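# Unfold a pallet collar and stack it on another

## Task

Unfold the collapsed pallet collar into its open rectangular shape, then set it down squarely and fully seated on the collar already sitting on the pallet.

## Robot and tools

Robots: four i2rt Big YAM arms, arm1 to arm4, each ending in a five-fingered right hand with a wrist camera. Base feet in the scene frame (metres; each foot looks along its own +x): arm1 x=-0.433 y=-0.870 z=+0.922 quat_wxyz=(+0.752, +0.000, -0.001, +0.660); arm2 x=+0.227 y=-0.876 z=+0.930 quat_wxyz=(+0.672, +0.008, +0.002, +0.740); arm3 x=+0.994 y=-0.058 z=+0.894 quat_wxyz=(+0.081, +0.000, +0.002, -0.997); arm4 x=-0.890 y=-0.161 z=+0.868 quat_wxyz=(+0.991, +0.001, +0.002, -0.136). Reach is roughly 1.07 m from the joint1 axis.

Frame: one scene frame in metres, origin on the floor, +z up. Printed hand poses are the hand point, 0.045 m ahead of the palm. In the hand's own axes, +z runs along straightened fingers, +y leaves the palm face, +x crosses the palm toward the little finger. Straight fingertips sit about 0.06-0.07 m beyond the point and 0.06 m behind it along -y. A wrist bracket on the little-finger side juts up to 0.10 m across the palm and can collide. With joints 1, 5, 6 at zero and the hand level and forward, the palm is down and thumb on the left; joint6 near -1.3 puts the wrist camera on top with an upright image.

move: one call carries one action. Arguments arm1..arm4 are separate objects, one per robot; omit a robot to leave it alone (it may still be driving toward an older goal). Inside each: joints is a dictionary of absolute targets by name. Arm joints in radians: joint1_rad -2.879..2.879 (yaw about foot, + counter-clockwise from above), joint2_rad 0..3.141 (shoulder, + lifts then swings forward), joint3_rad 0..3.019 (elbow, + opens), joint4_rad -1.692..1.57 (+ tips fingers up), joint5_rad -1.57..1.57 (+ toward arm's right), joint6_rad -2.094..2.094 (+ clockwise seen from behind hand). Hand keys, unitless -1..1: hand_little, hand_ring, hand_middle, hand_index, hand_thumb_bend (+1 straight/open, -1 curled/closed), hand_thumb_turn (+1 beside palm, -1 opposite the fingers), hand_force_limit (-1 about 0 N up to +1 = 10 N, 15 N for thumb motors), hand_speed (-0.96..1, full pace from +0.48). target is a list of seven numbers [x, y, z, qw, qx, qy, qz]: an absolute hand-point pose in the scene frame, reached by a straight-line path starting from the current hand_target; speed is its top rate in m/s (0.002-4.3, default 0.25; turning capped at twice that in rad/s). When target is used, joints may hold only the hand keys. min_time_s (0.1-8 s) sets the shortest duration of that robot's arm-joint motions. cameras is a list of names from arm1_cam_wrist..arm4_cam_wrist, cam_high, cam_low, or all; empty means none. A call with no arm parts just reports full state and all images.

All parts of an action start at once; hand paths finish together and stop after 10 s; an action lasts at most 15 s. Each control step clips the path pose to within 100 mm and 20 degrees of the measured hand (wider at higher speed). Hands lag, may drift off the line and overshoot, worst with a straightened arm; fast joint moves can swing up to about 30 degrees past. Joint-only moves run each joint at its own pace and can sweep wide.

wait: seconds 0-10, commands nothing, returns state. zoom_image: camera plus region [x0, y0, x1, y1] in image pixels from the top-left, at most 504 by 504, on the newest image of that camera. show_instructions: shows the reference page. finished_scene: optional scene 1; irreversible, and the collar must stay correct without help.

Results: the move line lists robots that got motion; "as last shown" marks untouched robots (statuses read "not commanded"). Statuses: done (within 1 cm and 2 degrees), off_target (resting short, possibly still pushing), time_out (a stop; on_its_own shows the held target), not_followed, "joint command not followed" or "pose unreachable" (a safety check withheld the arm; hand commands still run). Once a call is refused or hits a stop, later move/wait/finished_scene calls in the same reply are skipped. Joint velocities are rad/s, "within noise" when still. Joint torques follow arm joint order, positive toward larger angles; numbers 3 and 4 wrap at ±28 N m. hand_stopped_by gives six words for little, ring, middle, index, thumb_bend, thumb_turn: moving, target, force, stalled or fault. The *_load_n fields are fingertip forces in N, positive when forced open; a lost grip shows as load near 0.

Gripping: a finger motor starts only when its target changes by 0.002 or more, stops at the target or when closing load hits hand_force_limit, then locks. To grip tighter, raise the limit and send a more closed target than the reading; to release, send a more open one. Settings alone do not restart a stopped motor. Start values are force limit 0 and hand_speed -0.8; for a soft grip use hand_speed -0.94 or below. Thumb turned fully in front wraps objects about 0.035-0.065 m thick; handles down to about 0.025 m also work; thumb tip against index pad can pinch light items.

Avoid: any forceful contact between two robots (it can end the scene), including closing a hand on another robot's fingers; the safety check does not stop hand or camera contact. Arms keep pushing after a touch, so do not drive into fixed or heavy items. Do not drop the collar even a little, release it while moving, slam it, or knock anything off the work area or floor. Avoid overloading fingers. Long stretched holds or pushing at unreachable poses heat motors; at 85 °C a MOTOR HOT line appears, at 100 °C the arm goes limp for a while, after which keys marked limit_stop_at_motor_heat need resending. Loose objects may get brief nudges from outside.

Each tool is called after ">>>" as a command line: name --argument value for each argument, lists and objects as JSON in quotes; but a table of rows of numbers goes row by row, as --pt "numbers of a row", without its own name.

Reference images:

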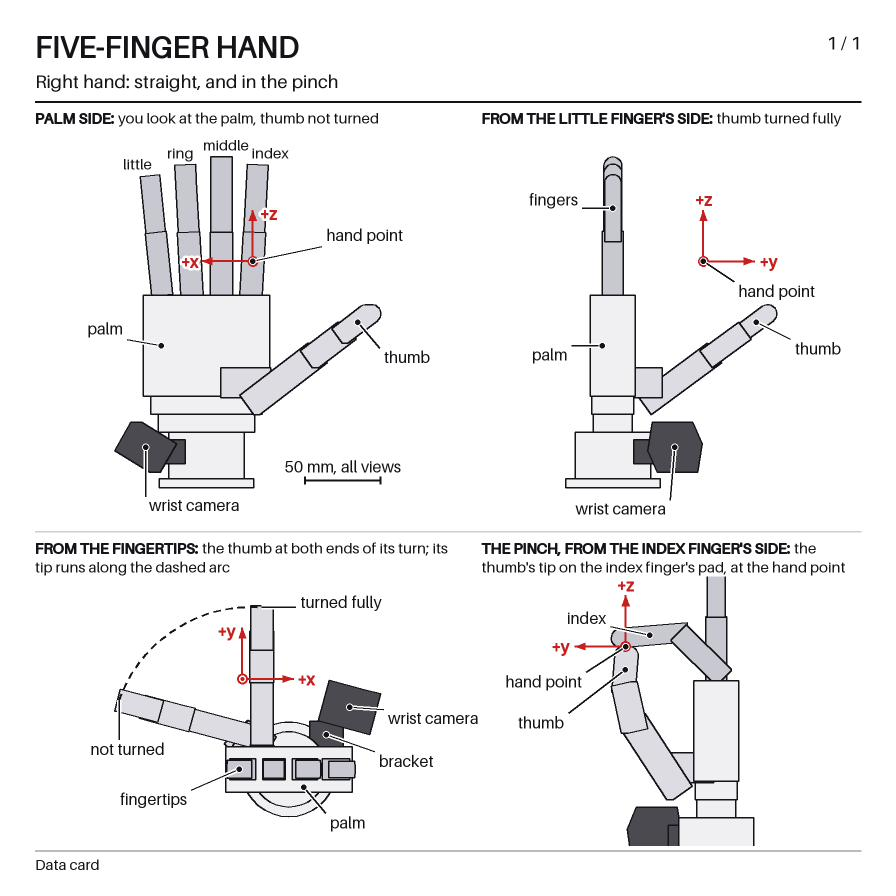

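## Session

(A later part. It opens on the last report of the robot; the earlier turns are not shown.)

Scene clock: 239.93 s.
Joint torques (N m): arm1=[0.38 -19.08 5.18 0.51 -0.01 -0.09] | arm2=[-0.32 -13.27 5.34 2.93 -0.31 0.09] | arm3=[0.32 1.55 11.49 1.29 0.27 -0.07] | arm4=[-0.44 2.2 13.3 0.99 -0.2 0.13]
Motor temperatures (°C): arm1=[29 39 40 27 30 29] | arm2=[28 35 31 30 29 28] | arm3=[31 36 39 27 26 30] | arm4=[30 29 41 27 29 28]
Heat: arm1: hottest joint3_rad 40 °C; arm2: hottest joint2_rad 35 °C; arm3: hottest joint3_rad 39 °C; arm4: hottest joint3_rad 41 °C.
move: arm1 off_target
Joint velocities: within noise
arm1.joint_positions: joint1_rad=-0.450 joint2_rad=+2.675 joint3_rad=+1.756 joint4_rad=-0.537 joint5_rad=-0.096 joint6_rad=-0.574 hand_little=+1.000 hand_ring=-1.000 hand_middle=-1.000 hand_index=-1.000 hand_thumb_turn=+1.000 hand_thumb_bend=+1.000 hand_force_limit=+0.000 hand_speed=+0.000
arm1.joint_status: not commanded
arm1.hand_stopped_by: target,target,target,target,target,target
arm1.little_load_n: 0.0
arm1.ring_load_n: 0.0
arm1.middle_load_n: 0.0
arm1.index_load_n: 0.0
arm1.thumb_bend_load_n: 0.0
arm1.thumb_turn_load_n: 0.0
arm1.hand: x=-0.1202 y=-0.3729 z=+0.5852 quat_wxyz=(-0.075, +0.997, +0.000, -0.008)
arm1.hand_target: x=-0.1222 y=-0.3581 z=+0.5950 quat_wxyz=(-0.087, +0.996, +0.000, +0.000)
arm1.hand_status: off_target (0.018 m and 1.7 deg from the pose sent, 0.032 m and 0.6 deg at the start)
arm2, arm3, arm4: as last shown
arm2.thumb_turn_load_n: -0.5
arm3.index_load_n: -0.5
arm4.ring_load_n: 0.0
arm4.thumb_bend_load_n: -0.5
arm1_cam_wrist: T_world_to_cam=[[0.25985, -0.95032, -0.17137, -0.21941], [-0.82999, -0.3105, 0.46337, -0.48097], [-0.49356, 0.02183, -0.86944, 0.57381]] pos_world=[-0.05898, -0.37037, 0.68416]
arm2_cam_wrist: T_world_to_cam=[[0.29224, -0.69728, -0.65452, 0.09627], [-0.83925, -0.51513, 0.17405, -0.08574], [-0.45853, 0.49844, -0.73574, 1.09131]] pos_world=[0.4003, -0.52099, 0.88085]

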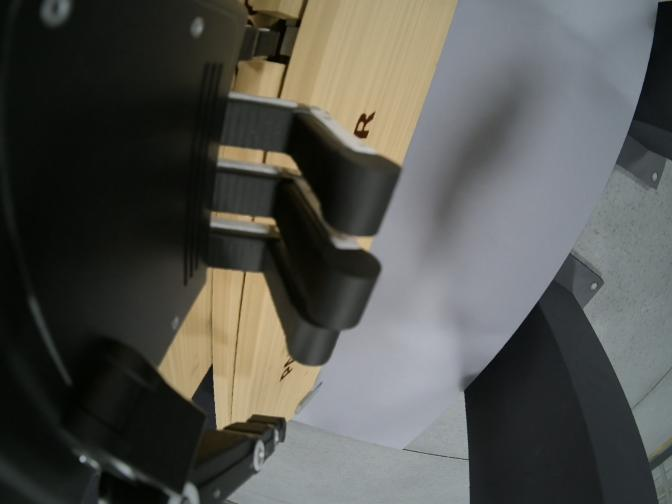

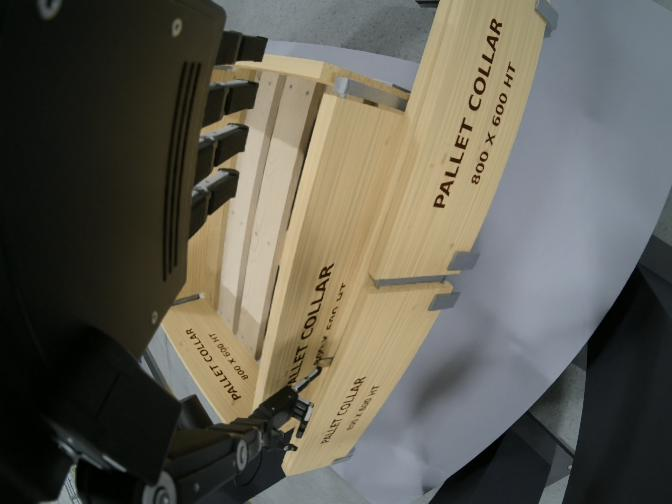

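>>> move --arm1 '{"target": [-0.122, -0.352, 0.612, 0.0872, -0.9962, 0, 0], "speed": 0.05}' --cameras '["arm1_cam_wrist", "arm2_cam_wrist"]'

>>> zoom_image --camera "arm1_cam_wrist" --region '[220, 0, 340, 120]'

>>> zoom_image --camera "arm2_cam_wrist" --region '[260, 320, 380, 440]'

Scene clock: 246.67 s.
Joint torques (N m): arm1=[0.44 -19.02 5.56 -0.46 0.03 -0.07] | arm2=[0.09 -13.39 5.09 3.03 -0.31 0.15] | arm3=[0.38 1.61 11.49 1.29 0.27 -0.07] | arm4=[-0.56 2.49 13.37 1.07 -0.19 0.15]
Motor temperatures (°C): arm1=[29 39 39 27 30 29] | arm2=[28 35 31 30 29 28] | arm3=[31 36 40 27 26 30] | arm4=[30 29 41 27 29 28]
Heat: arm1: hottest joint2_rad 39 °C; arm2: hottest joint2_rad 35 °C; arm3: hottest joint3_rad 40 °C; arm4: hottest joint3_rad 41 °C.
move: arm1 off_target
Joint velocities: within noise
arm1.joint_positions: joint1_rad=-0.446 joint2_rad=+2.648 joint3_rad=+1.756 joint4_rad=-0.538 joint5_rad=-0.096 joint6_rad=-0.569 hand_little=+1.000 hand_ring=-1.000 hand_middle=-1.000 hand_index=-1.000 hand_thumb_turn=+1.000 hand_thumb_bend=+1.000 hand_force_limit=+0.000 hand_speed=+0.000
arm1.joint_status: not commanded
arm1.hand_stopped_by: target,target,target,target,target,target
arm1.little_load_n: 0.0
arm1.ring_load_n: 0.0
arm1.middle_load_n: 0.0
arm1.index_load_n: 0.0
arm1.thumb_bend_load_n: 0.0
arm1.thumb_turn_load_n: 0.0
arm1.hand: x=-0.1161 y=-0.3615 z=+0.6006 quat_wxyz=(-0.085, +0.996, +0.000, -0.002)
arm1.hand_target: x=-0.1221 y=-0.3520 z=+0.6117 quat_wxyz=(-0.087, +0.996, +0.000, +0.000)
arm1.hand_status: off_target (0.016 m and 0.3 deg from the pose sent, 0.034 m and 1.7 deg at the start)
arm2, arm3, arm4: as last shown
arm2.thumb_turn_load_n: 0.0
arm3.little_load_n: -0.5
arm3.index_load_n: 0.0
arm4.middle_load_n: -0.5
arm4.thumb_bend_load_n: 0.0
arm1_cam_wrist: T_world_to_cam=[[0.26151, -0.94673, -0.18793, -0.1956], [-0.83613, -0.31947, 0.4459, -0.47463], [-0.48218, 0.04053, -0.87513, 0.60046]] pos_world=[-0.05617, -0.36115, 0.70036]
arm2_cam_wrist: T_world_to_cam=[[0.29224, -0.69728, -0.65452, 0.09627], [-0.83925, -0.51513, 0.17405, -0.08574], [-0.45853, 0.49844, -0.73574, 1.09131]] pos_world=[0.4003, -0.52099, 0.88085]

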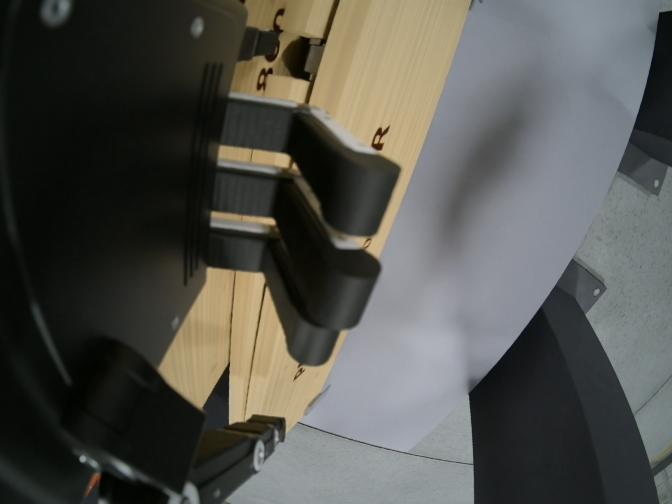

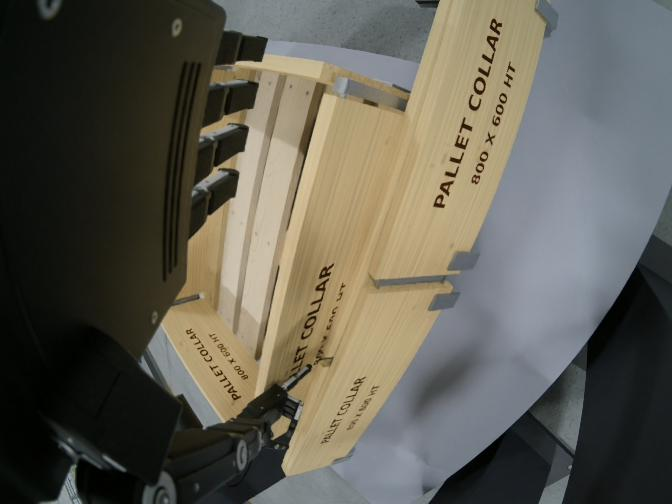

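Scaled by 4.200 from the camera's image (finer frame: 960x720).

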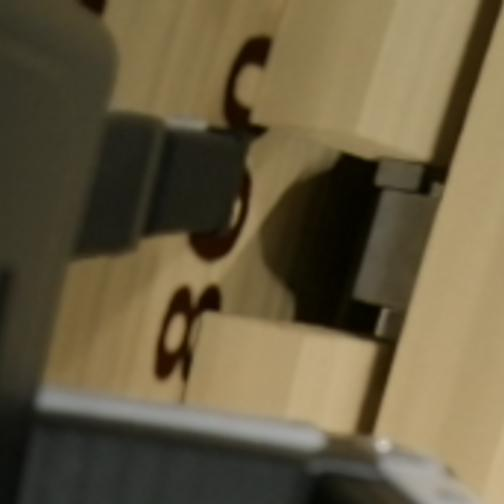

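Scaled by 4.200 from the camera's image (finer frame: 960x720).

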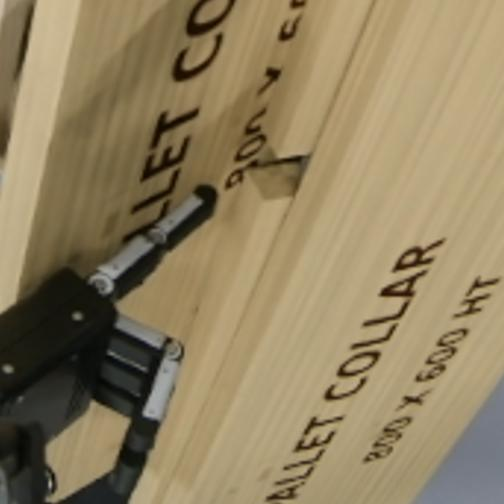

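>>> move --arm3 '{"target": [0.18, -0.27, 0.72, 0.442, -0.183, -0.875, 0.082], "speed": 0.25}' --arm1 '{"target": [-0.122, -0.352, 0.640, 0.0872, -0.9962, 0, 0], "speed": 0.1, "joints": {"hand_little": 0.5}}' --cameras '["arm1_cam_wrist", "arm3_cam_wrist"]'

>>> move --arm1 '{"joints": {"hand_little": 1.0}}' --cameras '["arm1_cam_wrist", "arm3_cam_wrist"]'

>>> zoom_image --camera "arm3_cam_wrist" --region '[200, 0, 440, 240]'

Scene clock: 282.57 s.
Joint torques (N m): arm1=[0.5 -19.37 5.49 -0.38 0.02 -0.08] | arm2=[0.44 -12.28 5.35 2.92 -0.29 0.11] | arm3=[-0.44 -17.55 9.33 1.42 0.25 -0.06] | arm4=[-0.26 2.43 13.31 1.07 -0.19 0.12]
Motor temperatures (°C): arm1=[29 42 38 27 30 29] | arm2=[28 35 32 30 29 28] | arm3=[31 36 41 27 26 30] | arm4=[30 29 42 27 29 28]
Heat: arm1: hottest joint2_rad 42 °C; arm2: hottest joint2_rad 35 °C; arm3: hottest joint3_rad 41 °C; arm4: hottest joint3_rad 42 °C.
move: arm1 off_target; arm3 done
Joint velocities: within noise
arm1.joint_positions: joint1_rad=-0.446 joint2_rad=+2.594 joint3_rad=+1.727 joint4_rad=-0.567 joint5_rad=-0.096 joint6_rad=-0.569 hand_little=+0.500 hand_ring=-1.000 hand_middle=-1.000 hand_index=-1.000 hand_thumb_turn=+1.000 hand_thumb_bend=+1.000 hand_force_limit=+0.000 hand_speed=+0.000
arm1.joint_status: all done
arm1.hand_stopped_by: target,target,target,target,target,target
arm1.little_load_n: 0.0
arm1.ring_load_n: 0.5
arm1.middle_load_n: 0.0
arm1.index_load_n: 0.0
arm1.thumb_bend_load_n: 0.0
arm1.thumb_turn_load_n: 0.0
arm1.hand: x=-0.1165 y=-0.3620 z=+0.6262 quat_wxyz=(-0.084, +0.996, -0.001, -0.002)
arm1.hand_target: x=-0.1222 y=-0.3521 z=+0.6397 quat_wxyz=(-0.087, +0.996, +0.000, +0.000)
arm1.hand_status: off_target (0.018 m and 0.5 deg from the pose sent, 0.041 m and 0.3 deg at the start)
arm2, arm4: as last shown
arm3.joint_positions: joint1_rad=+0.204 joint2_rad=+2.568 joint3_rad=+1.879 joint4_rad=+0.015 joint5_rad=+0.299 joint6_rad=-0.934 hand_little=+1.000 hand_ring=+1.000 hand_middle=+1.000 hand_index=+1.000 hand_thumb_turn=+1.000 hand_thumb_bend=+1.000 hand_force_limit=+0.000 hand_speed=-0.800
arm3.joint_status: not commanded
arm3.hand_stopped_by: target,target,target,target,target,target
arm3.little_load_n: 0.0
arm3.ring_load_n: 0.0
arm3.middle_load_n: 0.0
arm3.index_load_n: 0.0
arm3.thumb_bend_load_n: 0.0
arm3.thumb_turn_load_n: 0.0
arm3.hand: x=+0.1880 y=-0.2733 z=+0.7254 quat_wxyz=(+0.441, -0.184, -0.874, +0.086)
arm3.hand_target: x=+0.1805 y=-0.2699 z=+0.7201 quat_wxyz=(+0.442, -0.183, -0.874, +0.082)
arm3.hand_status: done (0.010 m and 0.5 deg from the pose sent, 0.657 m and 2.4 deg at the start)
arm4.ring_load_n: -0.5
arm4.middle_load_n: 0.0
arm1_cam_wrist: T_world_to_cam=[[0.26078, -0.94736, -0.18574, -0.19281], [-0.83537, -0.31788, 0.44846, -0.48747], [-0.48389, 0.03821, -0.87429, 0.62114]] pos_world=[-0.05637, -0.36135, 0.72586]
arm3_cam_wrist: T_world_to_cam=[[0.11411, 0.98554, -0.12525, 0.33652], [0.89809, -0.15624, -0.41113, 0.09121], [-0.42475, -0.06557, -0.90293, 0.82886]] pos_world=[0.23175, -0.26305, 0.82805]

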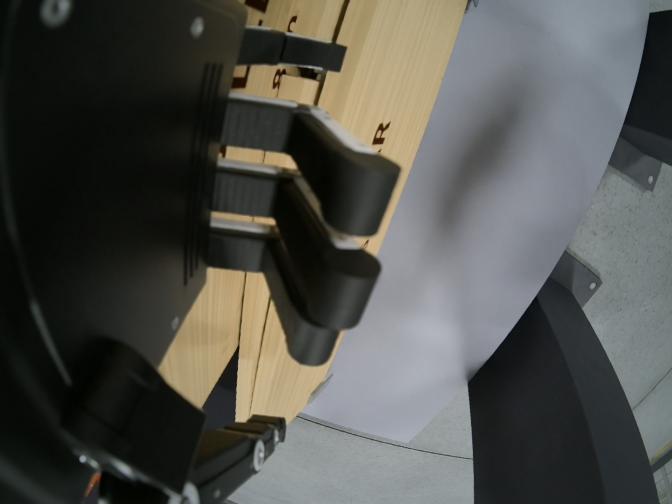

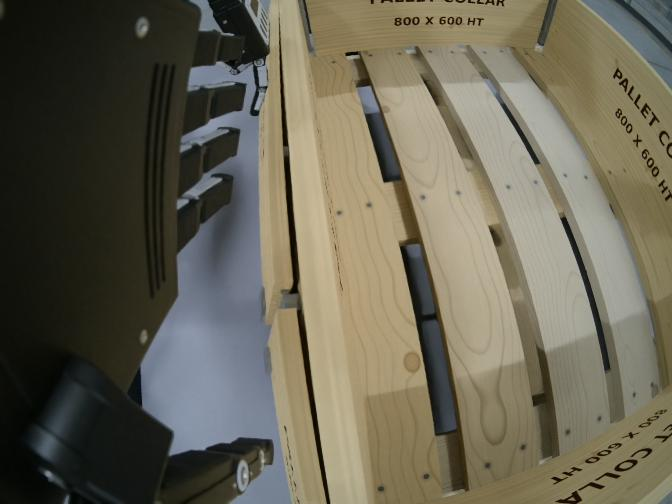

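Scene clock: 283.23 s.
Joint torques (N m): arm1=[0.44 -19.43 5.5 -0.4 0.02 -0.09] | arm2=[-0.62 -12.63 5.27 3.11 -0.26 0.1] | arm3=[-0.44 -17.49 9.33 1.42 0.25 -0.06] | arm4=[-0.79 1.85 13.33 1.03 -0.21 0.15]
Motor temperatures (°C): arm1=[29 42 38 27 30 29] | arm2=[28 35 32 30 29 28] | arm3=[31 36 41 27 26 30] | arm4=[30 29 42 27 29 28]
Heat: arm1: hottest joint2_rad 42 °C; arm2: hottest joint2_rad 35 °C; arm3: hottest joint3_rad 41 °C; arm4: hottest joint3_rad 42 °C.
move: arm1 done
Joint velocities: within noise
arm1.joint_positions: joint1_rad=-0.446 joint2_rad=+2.594 joint3_rad=+1.727 joint4_rad=-0.567 joint5_rad=-0.095 joint6_rad=-0.568 hand_little=+1.000 hand_ring=-1.000 hand_middle=-1.000 hand_index=-1.000 hand_thumb_turn=+1.000 hand_thumb_bend=+1.000 hand_force_limit=+0.000 hand_speed=+0.000
arm1.joint_status: all done
arm1.hand_stopped_by: target,target,target,target,target,target
arm1.little_load_n: 0.0
arm1.ring_load_n: 0.0
arm1.middle_load_n: 0.0
arm1.index_load_n: 0.0
arm1.thumb_bend_load_n: 0.0
arm1.thumb_turn_load_n: -0.5
arm1.hand: x=-0.1165 y=-0.3621 z=+0.6262 quat_wxyz=(-0.084, +0.996, -0.001, -0.002)
arm1.hand_target: x=-0.1221 y=-0.3521 z=+0.6397 quat_wxyz=(-0.087, +0.996, +0.000, +0.000)
arm1.hand_status: not commanded
arm2, arm3, arm4: as last shown
arm2.thumb_turn_load_n: -0.5
arm4.ring_load_n: 0.0
arm1_cam_wrist: T_world_to_cam=[[0.26039, -0.94753, -0.18542, -0.19323], [-0.83564, -0.31737, 0.44831, -0.48723], [-0.48363, 0.03821, -0.87444, 0.62127]] pos_world=[-0.05637, -0.36146, 0.72586]
arm3_cam_wrist: T_world_to_cam=[[0.11411, 0.98554, -0.12525, 0.33652], [0.89809, -0.15624, -0.41113, 0.09121], [-0.42475, -0.06557, -0.90293, 0.82886]] pos_world=[0.23175, -0.26305, 0.82805]

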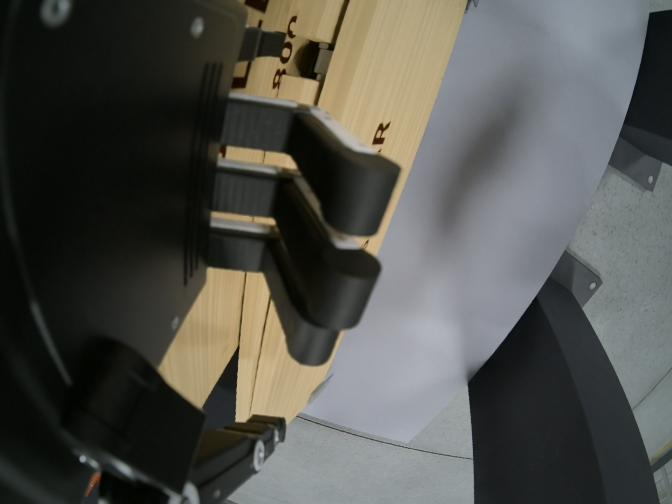

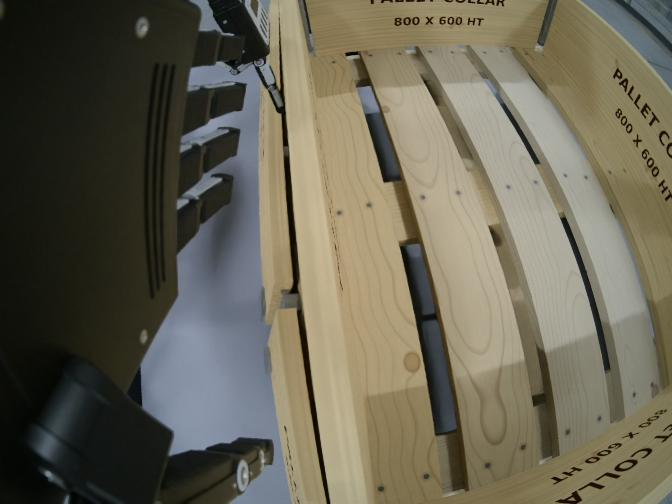

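Scaled by 2.100 from the camera's image (finer frame: 960x720).

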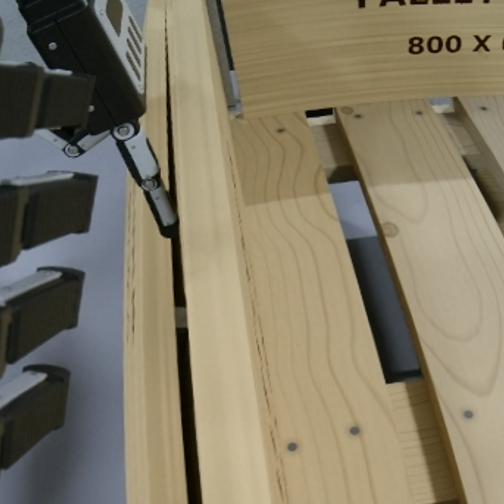

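>>> move --arm1 '{"target": [-0.121, -0.353, 0.575, 0.0872, -0.9962, 0, 0], "speed": 0.05}' --cameras '["arm1_cam_wrist", "arm3_cam_wrist"]'

>>> zoom_image --camera "arm1_cam_wrist" --region '[220, 0, 340, 120]'

>>> zoom_image --camera "arm3_cam_wrist" --region '[240, 80, 340, 200]'

Scene clock: 301.93 s.
Joint torques (N m): arm1=[0.38 -17.03 7.8 0.5 0 -0.1] | arm2=[-0.44 -12.4 5.37 2.97 -0.28 0.11] | arm3=[-0.44 -17.49 9.33 1.42 0.26 -0.06] | arm4=[-0.38 2.32 13.39 1.1 -0.18 0.12]
Motor temperatures (°C): arm1=[29 40 38 27 30 29] | arm2=[28 35 32 30 29 28] | arm3=[31 39 43 27 26 30] | arm4=[30 29 42 27 29 28]
Heat: arm1: hottest joint2_rad 40 °C; arm2: hottest joint2_rad 35 °C; arm3: hottest joint3_rad 43 °C; arm4: hottest joint3_rad 42 °C.
move: arm1 off_target
Joint velocities: within noise
arm1.joint_positions: joint1_rad=-0.446 joint2_rad=+2.699 joint3_rad=+1.774 joint4_rad=-0.533 joint5_rad=-0.095 joint6_rad=-0.568 hand_little=+1.000 hand_ring=-1.000 hand_middle=-1.000 hand_index=-1.000 hand_thumb_turn=+1.000 hand_thumb_bend=+1.000 hand_force_limit=+0.000 hand_speed=+0.000
arm1.joint_status: not commanded
arm1.hand_stopped_by: target,target,target,target,target,target
arm1.little_load_n: 0.0
arm1.ring_load_n: 0.0
arm1.middle_load_n: 0.0
arm1.index_load_n: 0.0
arm1.thumb_bend_load_n: 0.0
arm1.thumb_turn_load_n: 0.0
arm1.hand: x=-0.1228 y=-0.3718 z=+0.5747 quat_wxyz=(-0.073, +0.997, -0.001, -0.009)
arm1.hand_target: x=-0.1214 y=-0.3532 z=+0.5756 quat_wxyz=(-0.087, +0.996, +0.000, +0.000)
arm1.hand_status: off_target (0.019 m and 1.9 deg from the pose sent, 0.052 m and 0.5 deg at the start)
arm2, arm3, arm4: as last shown
arm2.ring_load_n: -0.5
arm2.thumb_turn_load_n: 0.0
arm1_cam_wrist: T_world_to_cam=[[0.25801, -0.95121, -0.16921, -0.22129], [-0.82946, -0.30789, 0.46604, -0.47838], [-0.4954, 0.0201, -0.86843, 0.562]] pos_world=[-0.06129, -0.36908, 0.67356]
arm3_cam_wrist: T_world_to_cam=[[0.11411, 0.98554, -0.12525, 0.33652], [0.89809, -0.15624, -0.41113, 0.09121], [-0.42475, -0.06557, -0.90293, 0.82886]] pos_world=[0.23175, -0.26305, 0.82805]

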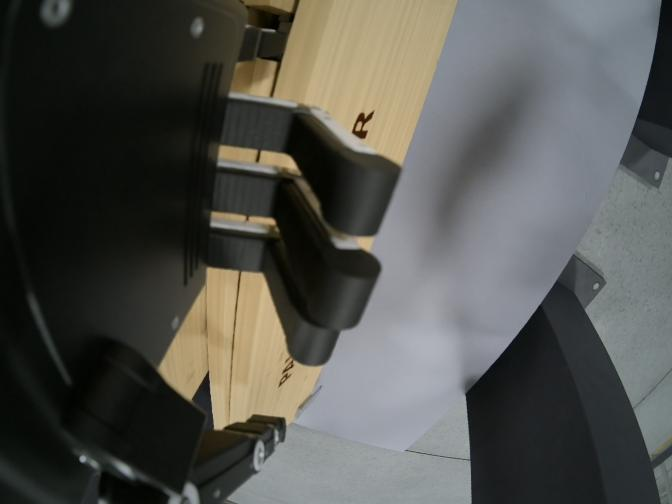

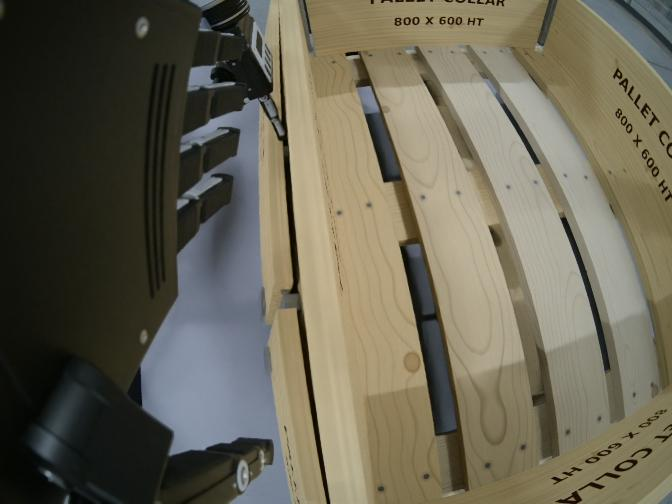

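Scaled by 4.200 from the camera's image (finer frame: 960x720).

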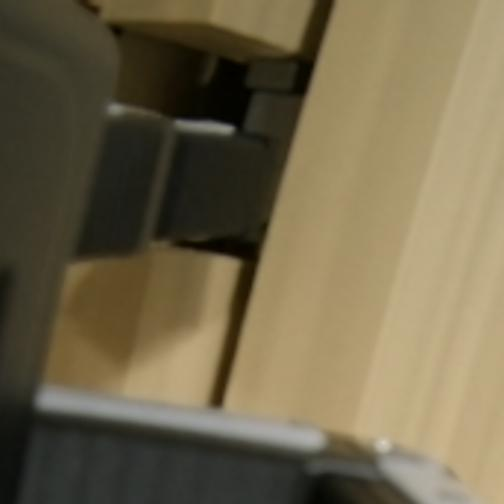

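Scaled by 4.200 from the camera's image (finer frame: 960x720).

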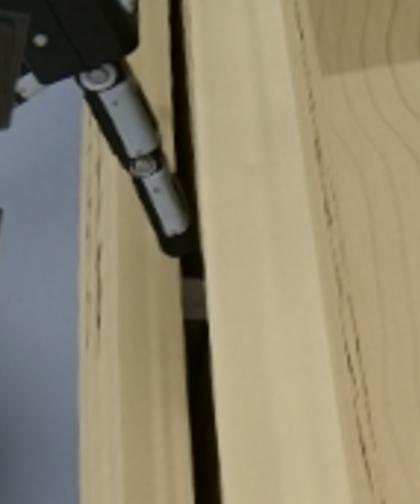

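>>> move --arm1 '{"target": [-0.114, -0.342, 0.560, 0.0872, -0.9962, 0, 0], "speed": 0.05}' --cameras '["arm1_cam_wrist", "arm3_cam_wrist"]'

>>> zoom_image --camera "arm1_cam_wrist" --region '[220, 0, 340, 120]'

>>> zoom_image --camera "arm3_cam_wrist" --region '[240, 80, 340, 200]'

Scene clock: 314.83 s.
Joint torques (N m): arm1=[0.38 -17.67 7.66 -0.39 0.01 -0.1] | arm2=[-0.26 -12.92 5.3 2.99 -0.27 0.1] | arm3=[-0.44 -17.49 9.32 1.42 0.25 -0.06] | arm4=[-0.67 2.43 13.34 0.98 -0.18 0.11]
Motor temperatures (°C): arm1=[29 41 38 27 30 29] | arm2=[28 35 32 30 29 28] | arm3=[31 40 43 27 26 30] | arm4=[30 29 42 27 28 28]
Heat: arm1: hottest joint2_rad 41 °C; arm2: hottest joint2_rad 35 °C; arm3: hottest joint3_rad 43 °C; arm4: hottest joint3_rad 42 °C.
move: arm1 off_target
Joint velocities: within noise
arm1.joint_positions: joint1_rad=-0.446 joint2_rad=+2.757 joint3_rad=+1.858 joint4_rad=-0.533 joint5_rad=-0.095 joint6_rad=-0.568 hand_little=+1.000 hand_ring=-1.000 hand_middle=-1.000 hand_index=-1.000 hand_thumb_turn=+1.000 hand_thumb_bend=+1.000 hand_force_limit=+0.000 hand_speed=+0.000
arm1.joint_status: not commanded
arm1.hand_stopped_by: target,target,target,target,target,target
arm1.little_load_n: 0.0
arm1.ring_load_n: 0.0
arm1.middle_load_n: 0.0
arm1.index_load_n: 0.0
arm1.thumb_bend_load_n: 0.0
arm1.thumb_turn_load_n: 0.0
arm1.hand: x=-0.1115 y=-0.3545 z=+0.5584 quat_wxyz=(-0.084, +0.996, -0.001, -0.002)
arm1.hand_target: x=-0.1143 y=-0.3423 z=+0.5601 quat_wxyz=(-0.087, +0.996, +0.000, +0.000)
arm1.hand_status: off_target (0.013 m and 0.4 deg from the pose sent, 0.034 m and 1.9 deg at the start)
arm2.joint_positions: joint1_rad=-0.519 joint2_rad=+1.879 joint3_rad=+0.593 joint4_rad=+0.417 joint5_rad=-0.286 joint6_rad=-0.334 hand_little=+1.000 hand_ring=+1.000 hand_middle=+1.000 hand_index=+1.000 hand_thumb_turn=+1.000 hand_thumb_bend=+1.000 hand_force_limit=+0.000 hand_speed=-0.800
arm2.joint_status: not commanded
arm2.hand_stopped_by: target,target,target,target,target,target
arm2.little_load_n: 0.0
arm2.ring_load_n: 0.0
arm2.middle_load_n: 0.0
arm2.index_load_n: 0.0
arm2.thumb_bend_load_n: 0.0
arm2.thumb_turn_load_n: 0.0
arm2.hand: x=+0.3418 y=-0.4621 z=+0.7960 quat_wxyz=(-0.370, +0.929, +0.005, -0.006)
arm2.hand_target: x=+0.3499 y=-0.4503 z=+0.8003 quat_wxyz=(-0.383, +0.924, +0.000, +0.000)
arm2.hand_status: not commanded
arm3, arm4: as last shown
arm3.thumb_bend_load_n: -0.5
arm4.index_load_n: -0.5
arm1_cam_wrist: T_world_to_cam=[[0.26058, -0.94723, -0.18668, -0.1991], [-0.8361, -0.31808, 0.44694, -0.44981], [-0.48273, 0.03962, -0.87487, 0.56498]] pos_world=[-0.05147, -0.35405, 0.65816]
arm3_cam_wrist: T_world_to_cam=[[0.11411, 0.98554, -0.12525, 0.33652], [0.89809, -0.15624, -0.41113, 0.09121], [-0.42475, -0.06557, -0.90293, 0.82886]] pos_world=[0.23175, -0.26305, 0.82805]

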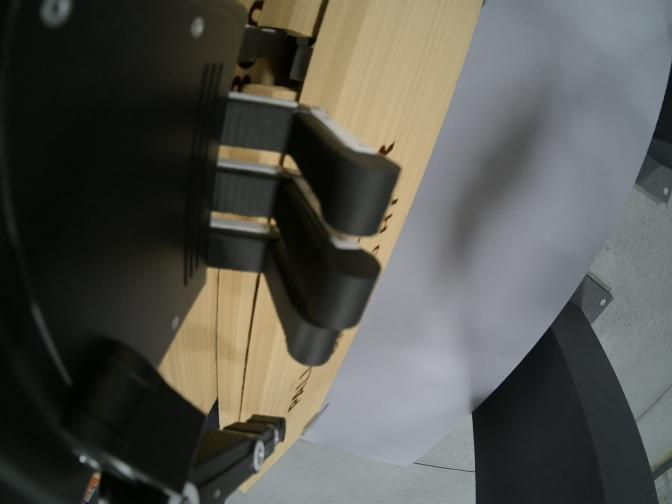

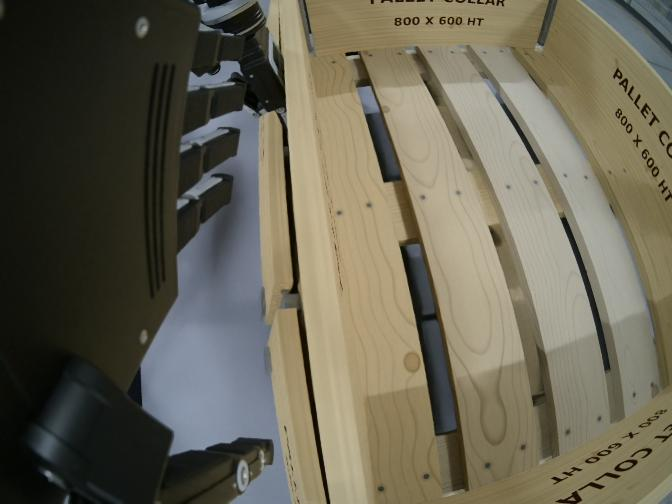

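Scaled by 4.200 from the camera's image (finer frame: 960x720).

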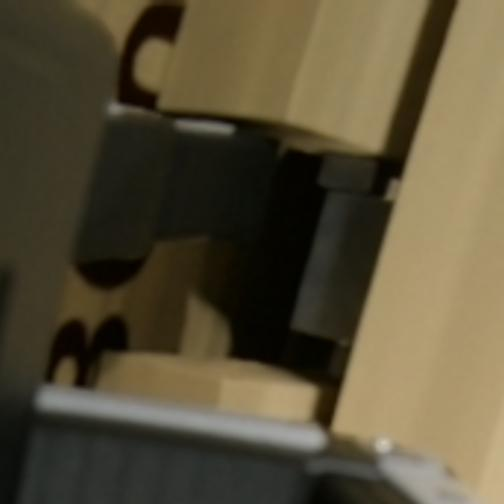

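Scaled by 4.200 from the camera's image (finer frame: 960x720).

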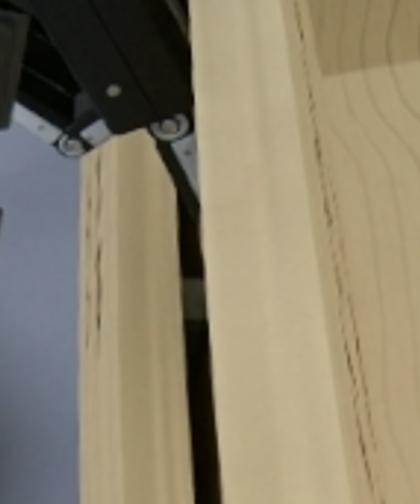

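>>> move --arm1 '{"target": [-0.121, -0.345, 0.546, 0.0872, -0.9962, 0, 0], "speed": 0.05}' --cameras '["arm1_cam_wrist"]'

>>> zoom_image --camera "arm1_cam_wrist" --region '[220, 0, 340, 120]'

Scene clock: 326.30 s.
Joint torques (N m): arm1=[0.44 -17.55 7.34 0.49 0.03 -0.08] | arm2=[0.21 -13.22 5.34 2.91 -0.32 0.11] | arm3=[-0.44 -17.49 9.33 1.42 0.26 -0.06] | arm4=[-0.44 2.2 13.41 1.07 -0.16 0.14]
Motor temperatures (°C): arm1=[29 40 39 27 30 29] | arm2=[28 35 32 30 29 28] | arm3=[31 41 43 27 26 30] | arm4=[30 29 43 27 28 28]
Heat: arm1: hottest joint2_rad 40 °C; arm2: hottest joint2_rad 35 °C; arm3: hottest joint3_rad 43 °C; arm4: hottest joint3_rad 43 °C.
move: arm1 off_target
Joint velocities: within noise
arm1.joint_positions: joint1_rad=-0.441 joint2_rad=+2.776 joint3_rad=+1.859 joint4_rad=-0.532 joint5_rad=-0.095 joint6_rad=-0.565 hand_little=+1.000 hand_ring=-1.000 hand_middle=-1.000 hand_index=-1.000 hand_thumb_turn=+1.000 hand_thumb_bend=+1.000 hand_force_limit=+0.000 hand_speed=+0.000
arm1.joint_status: not commanded
arm1.hand_stopped_by: target,target,target,target,target,target
arm1.little_load_n: 0.0
arm1.ring_load_n: 0.0
arm1.middle_load_n: 0.0
arm1.index_load_n: 0.0
arm1.thumb_bend_load_n: 0.0
arm1.thumb_turn_load_n: 0.0
arm1.hand: x=-0.1190 y=-0.3602 z=+0.5476 quat_wxyz=(-0.077, +0.997, -0.001, -0.007)
arm1.hand_target: x=-0.1212 y=-0.3452 z=+0.5464 quat_wxyz=(-0.087, +0.996, +0.000, +0.000)
arm1.hand_status: off_target (0.015 m and 1.4 deg from the pose sent, 0.018 m and 0.4 deg at the start)
arm2, arm3, arm4: as last shown
arm2.thumb_turn_load_n: -0.5
arm3.thumb_bend_load_n: 0.0
arm4.index_load_n: 0.0
arm1_cam_wrist: T_world_to_cam=[[0.25994, -0.94959, -0.17526, -0.21176], [-0.83139, -0.3124, 0.45956, -0.45743], [-0.49114, 0.02625, -0.87068, 0.544]] pos_world=[-0.05808, -0.35827, 0.64676]

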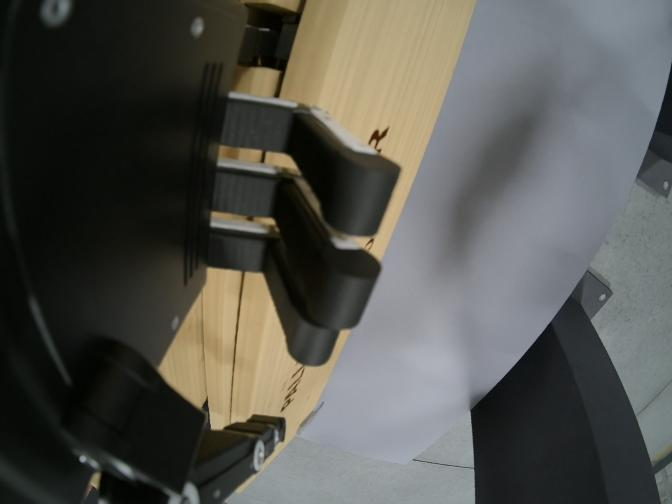

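Scaled by 4.200 from the camera's image (finer frame: 960x720).

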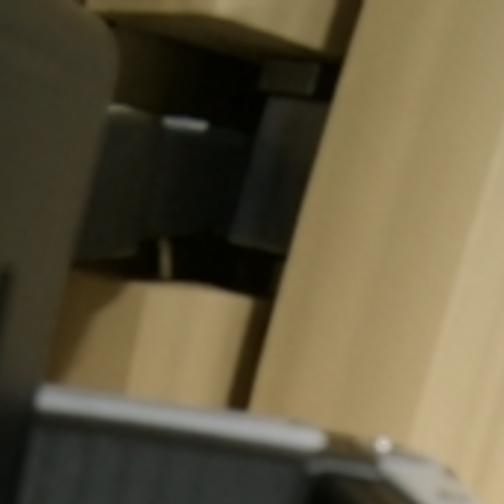

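>>> move --arm1 '{"target": [-0.117, -0.345, 0.572, 0.0872, -0.9962, 0, 0], "speed": 0.05}'

>>> move --arm1 '{"target": [-0.117, -0.354, 0.562, 0.0872, -0.9962, 0, 0], "speed": 0.05}' --cameras '["arm1_cam_wrist"]'

>>> zoom_image --camera "arm1_cam_wrist" --region '[220, 0, 340, 120]'

Scene clock: 335.00 s.
Joint torques (N m): arm1=[-0.09 -19.49 5.29 -0.4 0.01 -0.11] | arm2=[0.26 -12.98 5.24 2.93 -0.31 0.13] | arm3=[-0.5 -17.49 9.35 1.42 0.25 -0.06] | arm4=[-0.5 2.67 13.2 0.99 -0.18 0.11]
Motor temperatures (°C): arm1=[29 39 39 27 30 29] | arm2=[28 35 32 30 28 28] | arm3=[31 42 43 27 26 30] | arm4=[30 29 43 27 28 28]
Heat: arm1: hottest joint2_rad 39 °C; arm2: hottest joint2_rad 35 °C; arm3: hottest joint3_rad 43 °C; arm4: hottest joint3_rad 43 °C.
move: arm1 off_target
Joint velocities: within noise
arm1.joint_positions: joint1_rad=-0.441 joint2_rad=+2.751 joint3_rad=+1.852 joint4_rad=-0.532 joint5_rad=-0.095 joint6_rad=-0.565 hand_little=+1.000 hand_ring=-1.000 hand_middle=-1.000 hand_index=-1.000 hand_thumb_turn=+1.000 hand_thumb_bend=+1.000 hand_force_limit=+0.000 hand_speed=+0.000
arm1.joint_status: not commanded
arm1.hand_stopped_by: target,target,target,target,target,target
arm1.little_load_n: 0.0
arm1.ring_load_n: 0.0
arm1.middle_load_n: 0.0
arm1.index_load_n: 0.0
arm1.thumb_bend_load_n: 0.0
arm1.thumb_turn_load_n: 0.0
arm1.hand: x=-0.1146 y=-0.3533 z=+0.5606 quat_wxyz=(-0.084, +0.996, +0.000, -0.002)
arm1.hand_target: x=-0.1169 y=-0.3450 z=+0.5719 quat_wxyz=(-0.087, +0.996, +0.000, +0.000)
arm1.hand_status: off_target (0.014 m and 0.4 deg from the pose sent, 0.029 m and 1.4 deg at the start)
arm2, arm3: as last shown
arm2.index_load_n: -0.5
arm2.thumb_turn_load_n: 0.0
arm4.joint_positions: joint1_rad=-0.269 joint2_rad=+0.249 joint3_rad=+0.530 joint4_rad=-0.930 joint5_rad=-0.512 joint6_rad=-1.662 hand_little=+1.000 hand_ring=+1.000 hand_middle=+1.000 hand_index=+1.000 hand_thumb_turn=+1.000 hand_thumb_bend=+1.000 hand_force_limit=+0.000 hand_speed=-0.800
arm4.joint_status: not commanded
arm4.hand_stopped_by: target,target,target,target,target,target
arm4.little_load_n: 0.0
arm4.ring_load_n: 0.0
arm4.middle_load_n: 0.0
arm4.index_load_n: 0.0
arm4.thumb_bend_load_n: 0.0
arm4.thumb_turn_load_n: 0.0
arm4.hand: x=-0.6621 y=-0.2513 z=+1.0766 quat_wxyz=(-0.082, +0.870, -0.084, +0.478)
arm4.hand_target: x=-0.6601 y=-0.2500 z=+1.0995 quat_wxyz=(-0.081, +0.865, -0.083, +0.489)
arm4.hand_status: not commanded
pictures: none

Scene clock: 335.97 s.
Joint torques (N m): arm1=[-0.5 -18.78 5.18 0.58 -0.03 -0.18] | arm2=[-0.21 -12.81 5.34 2.92 -0.28 0.14] | arm3=[-0.38 -17.49 9.33 1.4 0.25 -0.06] | arm4=[-0.38 2.26 13.44 0.96 -0.2 0.14]
Motor temperatures (°C): arm1=[29 39 39 27 30 29] | arm2=[28 35 32 30 28 28] | arm3=[31 42 43 27 26 30] | arm4=[30 29 43 27 28 28]
Heat: arm1: hottest joint2_rad 39 °C; arm2: hottest joint2_rad 35 °C; arm3: hottest joint3_rad 43 °C; arm4: hottest joint3_rad 43 °C.
move: arm1 off_target
Joint velocities: within noise
arm1.joint_positions: joint1_rad=-0.441 joint2_rad=+2.751 joint3_rad=+1.832 joint4_rad=-0.532 joint5_rad=-0.095 joint6_rad=-0.565 hand_little=+1.000 hand_ring=-1.000 hand_middle=-1.000 hand_index=-1.000 hand_thumb_turn=+1.000 hand_thumb_bend=+1.000 hand_force_limit=+0.000 hand_speed=+0.000
arm1.joint_status: not commanded
arm1.hand_stopped_by: target,target,target,target,target,target
arm1.little_load_n: 0.0
arm1.ring_load_n: 0.0
arm1.middle_load_n: 0.0
arm1.index_load_n: 0.0
arm1.thumb_bend_load_n: -0.5
arm1.thumb_turn_load_n: 0.0
arm1.hand: x=-0.1205 y=-0.3626 z=+0.5567 quat_wxyz=(-0.076, +0.997, -0.001, -0.007)
arm1.hand_target: x=-0.1170 y=-0.3540 z=+0.5622 quat_wxyz=(-0.087, +0.996, +0.000, +0.000)
arm1.hand_status: off_target (0.011 m and 1.5 deg from the pose sent, 0.003 m and 0.4 deg at the start)
arm2, arm3, arm4: as last shown
arm2.index_load_n: 0.0
arm1_cam_wrist: T_world_to_cam=[[0.25979, -0.94981, -0.17427, -0.21265], [-0.83101, -0.31181, 0.46065, -0.4639], [-0.49187, 0.02515, -0.87031, 0.55052]] pos_world=[-0.05948, -0.36047, 0.65576]

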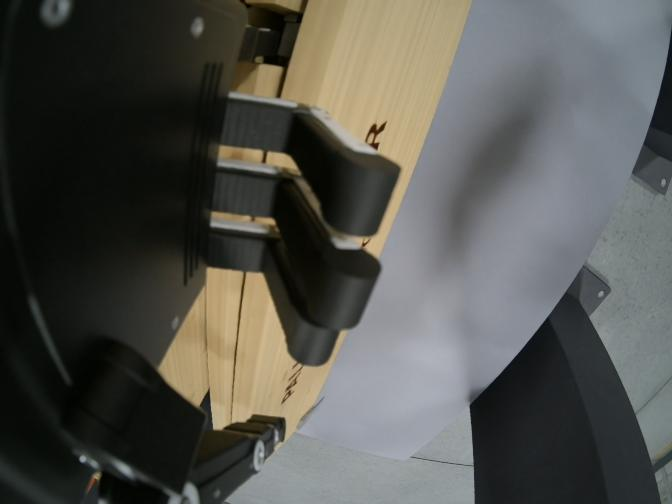

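Scaled by 4.200 from the camera's image (finer frame: 960x720).

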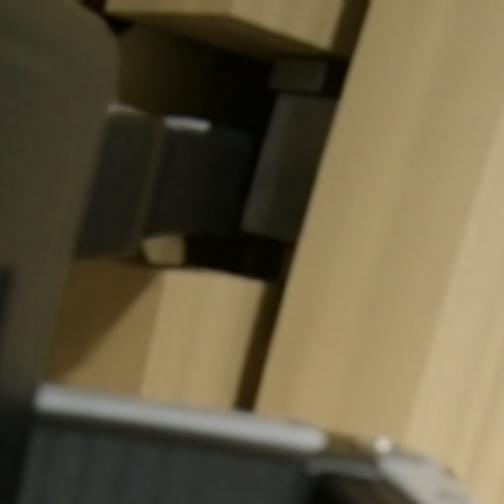

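>>> move --arm1 '{"target": [-0.115, -0.350, 0.595, 0.0872, -0.9962, 0, 0], "speed": 0.05}'

>>> move --arm1 '{"target": [-0.115, -0.360, 0.586, 0.0872, -0.9962, 0, 0], "speed": 0.05}' --cameras '["arm1_cam_wrist"]'

>>> zoom_image --camera "arm1_cam_wrist" --region '[220, 0, 340, 120]'

Scene clock: 346.53 s.
Joint torques (N m): arm1=[-0.56 -19.14 5.44 -0.38 -0.02 -0.17] | arm2=[0.56 -12.75 5.26 2.93 -0.34 0.11] | arm3=[-0.44 -17.49 9.33 1.43 0.25 -0.06] | arm4=[-0.56 2.08 13.31 1.06 -0.18 0.17]
Motor temperatures (°C): arm1=[29 40 39 27 30 29] | arm2=[28 35 32 30 28 28] | arm3=[31 42 43 27 26 30] | arm4=[30 29 43 27 28 28]
Heat: arm1: hottest joint2_rad 40 °C; arm2: hottest joint2_rad 35 °C; arm3: hottest joint3_rad 43 °C; arm4: hottest joint3_rad 43 °C.
move: arm1 off_target
Joint velocities: within noise
arm1.joint_positions: joint1_rad=-0.441 joint2_rad=+2.692 joint3_rad=+1.804 joint4_rad=-0.540 joint5_rad=-0.095 joint6_rad=-0.565 hand_little=+1.000 hand_ring=-1.000 hand_middle=-1.000 hand_index=-1.000 hand_thumb_turn=+1.000 hand_thumb_bend=+1.000 hand_force_limit=+0.000 hand_speed=+0.000
arm1.joint_status: not commanded
arm1.hand_stopped_by: target,target,target,target,target,target
arm1.little_load_n: 0.0
arm1.ring_load_n: 0.0
arm1.middle_load_n: 0.0
arm1.index_load_n: 0.0
arm1.thumb_bend_load_n: 0.0
arm1.thumb_turn_load_n: 0.0
arm1.hand: x=-0.1152 y=-0.3543 z=+0.5853 quat_wxyz=(-0.086, +0.996, +0.000, -0.001)
arm1.hand_target: x=-0.1150 y=-0.3500 z=+0.5948 quat_wxyz=(-0.087, +0.996, +0.000, +0.000)
arm1.hand_status: off_target (0.011 m and 0.2 deg from the pose sent, 0.041 m and 1.5 deg at the start)
arm2, arm3, arm4: as last shown
pictures: none

Scene clock: 347.50 s.
Joint torques (N m): arm1=[-1.2 -18.43 5.2 0.53 -0.06 -0.24] | arm2=[0.09 -12.22 5.34 3 -0.33 0.12] | arm3=[-0.44 -17.49 9.33 1.42 0.25 -0.05] | arm4=[-0.62 2.37 13.29 1.17 -0.15 0.13]
Motor temperatures (°C): arm1=[29 40 39 27 30 29] | arm2=[28 35 32 30 28 28] | arm3=[31 42 43 27 26 30] | arm4=[30 29 43 27 28 28]
Heat: arm1: hottest joint2_rad 40 °C; arm2: hottest joint2_rad 35 °C; arm3: hottest joint3_rad 43 °C; arm4: hottest joint3_rad 43 °C.
move: arm1 off_target
Joint velocities: within noise
arm1.joint_positions: joint1_rad=-0.441 joint2_rad=+2.692 joint3_rad=+1.778 joint4_rad=-0.538 joint5_rad=-0.095 joint6_rad=-0.565 hand_little=+1.000 hand_ring=-1.000 hand_middle=-1.000 hand_index=-1.000 hand_thumb_turn=+1.000 hand_thumb_bend=+1.000 hand_force_limit=+0.000 hand_speed=+0.000
arm1.joint_status: not commanded
arm1.hand_stopped_by: target,target,target,target,target,target
arm1.little_load_n: 0.0
arm1.ring_load_n: 0.0
arm1.middle_load_n: 0.0
arm1.index_load_n: 0.0
arm1.thumb_bend_load_n: 0.0
arm1.thumb_turn_load_n: 0.0
arm1.hand: x=-0.1228 y=-0.3661 z=+0.5799 quat_wxyz=(-0.076, +0.997, -0.001, -0.007)
arm1.hand_target: x=-0.1150 y=-0.3600 z=+0.5861 quat_wxyz=(-0.087, +0.996, +0.000, +0.000)
arm1.hand_status: off_target (0.012 m and 1.5 deg from the pose sent, 0.006 m and 0.2 deg at the start)
arm2, arm4: as last shown
arm3.joint_positions: joint1_rad=+0.204 joint2_rad=+2.568 joint3_rad=+1.879 joint4_rad=+0.015 joint5_rad=+0.299 joint6_rad=-0.934 hand_little=+1.000 hand_ring=+1.000 hand_middle=+1.000 hand_index=+1.000 hand_thumb_turn=+1.000 hand_thumb_bend=+1.000 hand_force_limit=+0.000 hand_speed=-0.800
arm3.joint_status: not commanded
arm3.hand_stopped_by: target,target,target,target,target,target
arm3.little_load_n: 0.0
arm3.ring_load_n: 0.0
arm3.middle_load_n: 0.0
arm3.index_load_n: 0.0
arm3.thumb_bend_load_n: 0.0
arm3.thumb_turn_load_n: 0.0
arm3.hand: x=+0.1880 y=-0.2733 z=+0.7254 quat_wxyz=(+0.441, -0.184, -0.874, +0.086)
arm3.hand_target: x=+0.1805 y=-0.2699 z=+0.7201 quat_wxyz=(+0.442, -0.183, -0.874, +0.082)
arm3.hand_status: not commanded
arm4.index_load_n: 0.5
arm1_cam_wrist: T_world_to_cam=[[0.25967, -0.94992, -0.17382, -0.2116], [-0.83081, -0.31151, 0.46122, -0.47779], [-0.49227, 0.02464, -0.87009, 0.56945]] pos_world=[-0.06168, -0.36387, 0.67906]

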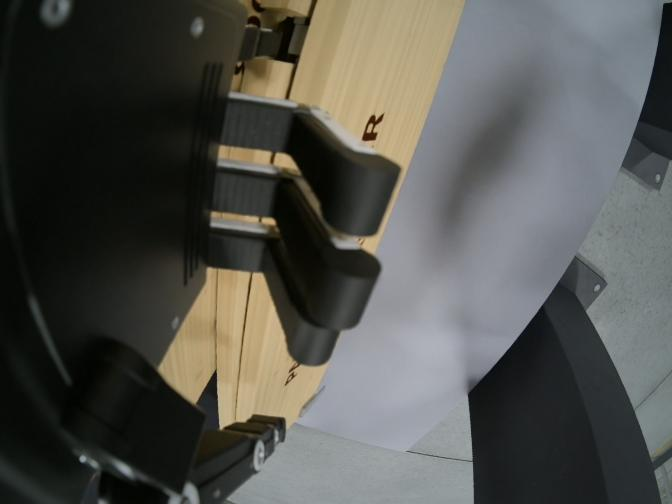

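Scaled by 4.200 from the camera's image (finer frame: 960x720).

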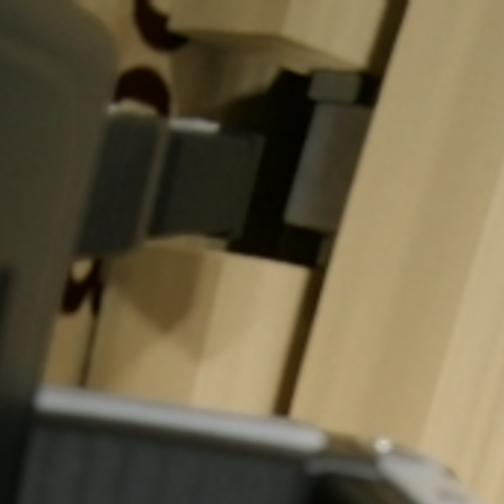

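>>> move --arm1 '{"target": [-0.112, -0.354, 0.605, 0.0872, -0.9962, 0, 0], "speed": 0.05}'

>>> move --arm1 '{"target": [-0.112, -0.367, 0.594, 0.0872, -0.9962, 0, 0], "speed": 0.05}' --cameras '["arm1_cam_wrist"]'

>>> zoom_image --camera "arm1_cam_wrist" --region '[220, 0, 340, 120]'

Scene clock: 358.10 s.
Joint torques (N m): arm1=[-1.03 -19.02 5.79 -0.39 -0.07 -0.24] | arm2=[-0.67 -12.51 5.19 2.96 -0.29 0.09] | arm3=[-0.44 -17.49 9.33 1.42 0.26 -0.06] | arm4=[-0.38 2.32 13.26 1.02 -0.2 0.15]
Motor temperatures (°C): arm1=[29 39 38 27 30 29] | arm2=[28 35 32 30 28 28] | arm3=[31 43 43 27 26 29] | arm4=[30 29 43 27 28 28]
Heat: arm1: hottest joint2_rad 39 °C; arm2: hottest joint2_rad 35 °C; arm3: hottest joint2_rad 43 °C; arm4: hottest joint3_rad 43 °C.
move: arm1 off_target
Joint velocities: within noise
arm1.joint_positions: joint1_rad=-0.441 joint2_rad=+2.670 joint3_rad=+1.778 joint4_rad=-0.544 joint5_rad=-0.095 joint6_rad=-0.565 hand_little=+1.000 hand_ring=-1.000 hand_middle=-1.000 hand_index=-1.000 hand_thumb_turn=+1.000 hand_thumb_bend=+1.000 hand_force_limit=+0.000 hand_speed=+0.000
arm1.joint_status: not commanded
arm1.hand_stopped_by: target,target,target,target,target,target
arm1.little_load_n: 0.0
arm1.ring_load_n: 0.0
arm1.middle_load_n: 0.0
arm1.index_load_n: 0.0
arm1.thumb_bend_load_n: 0.0
arm1.thumb_turn_load_n: 0.0
arm1.hand: x=-0.1183 y=-0.3591 z=+0.5926 quat_wxyz=(-0.083, +0.997, +0.000, -0.003)
arm1.hand_target: x=-0.1120 y=-0.3540 z=+0.6048 quat_wxyz=(-0.087, +0.996, +0.000, +0.000)
arm1.hand_status: off_target (0.015 m and 0.6 deg from the pose sent, 0.030 m and 1.5 deg at the start)
arm2, arm3, arm4: as last shown
arm2.thumb_bend_load_n: -0.5
arm4.index_load_n: 0.0
pictures: none

Scene clock: 359.07 s.
Joint torques (N m): arm1=[-1.96 -18.78 5.19 0.55 -0.11 -0.33] | arm2=[0.56 -13.04 5.39 3.11 -0.29 0.09] | arm3=[-0.5 -17.49 9.33 1.42 0.25 -0.06] | arm4=[-0.5 2.37 13.29 1.02 -0.18 0.15]
Motor temperatures (°C): arm1=[29 39 38 27 30 29] | arm2=[28 35 32 30 28 28] | arm3=[31 43 43 27 26 29] | arm4=[30 29 43 27 28 28]
Heat: arm1: hottest joint2_rad 39 °C; arm2: hottest joint2_rad 35 °C; arm3: hottest joint2_rad 43 °C; arm4: hottest joint3_rad 43 °C.
move: arm1 off_target
Joint velocities: within noise
arm1.joint_positions: joint1_rad=-0.441 joint2_rad=+2.670 joint3_rad=+1.749 joint4_rad=-0.534 joint5_rad=-0.095 joint6_rad=-0.565 hand_little=+1.000 hand_ring=-1.000 hand_middle=-1.000 hand_index=-1.000 hand_thumb_turn=+1.000 hand_thumb_bend=+1.000 hand_force_limit=+0.000 hand_speed=+0.000
arm1.joint_status: not commanded
arm1.hand_stopped_by: target,target,target,target,target,target
arm1.little_load_n: 0.0
arm1.ring_load_n: 0.0
arm1.middle_load_n: 0.0
arm1.index_load_n: 0.0
arm1.thumb_bend_load_n: 0.0
arm1.thumb_turn_load_n: 0.0
arm1.hand: x=-0.1259 y=-0.3710 z=+0.5863 quat_wxyz=(-0.074, +0.997, -0.001, -0.008)
arm1.hand_target: x=-0.1120 y=-0.3671 z=+0.5941 quat_wxyz=(-0.087, +0.996, +0.000, +0.000)
arm1.hand_status: off_target (0.016 m and 1.8 deg from the pose sent, 0.010 m and 0.7 deg at the start)
arm2, arm3, arm4: as last shown
arm2.thumb_bend_load_n: 0.0
arm2.thumb_turn_load_n: -0.5
arm3.little_load_n: -0.5
arm1_cam_wrist: T_world_to_cam=[[0.25932, -0.95053, -0.17103, -0.2163], [-0.82973, -0.3099, 0.46423, -0.4859], [-0.49427, 0.02152, -0.86904, 0.57153]] pos_world=[-0.06458, -0.36847, 0.68526]

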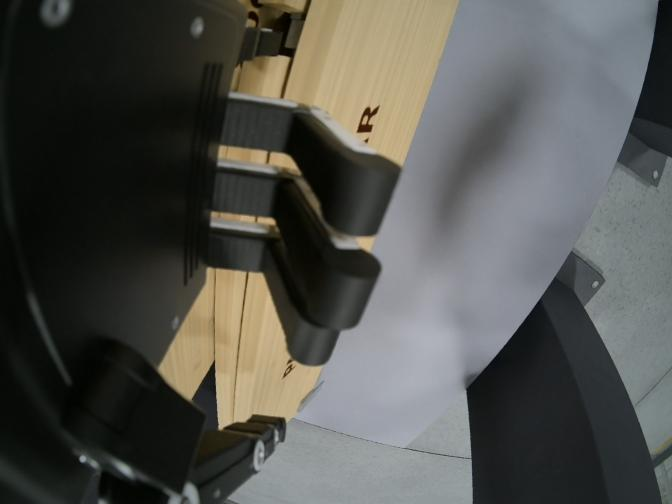

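Scaled by 4.200 from the camera's image (finer frame: 960x720).

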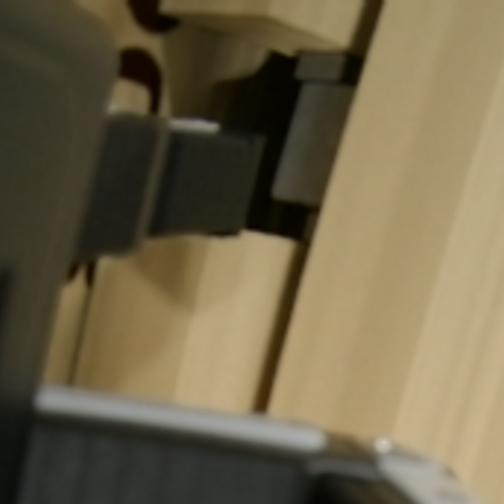

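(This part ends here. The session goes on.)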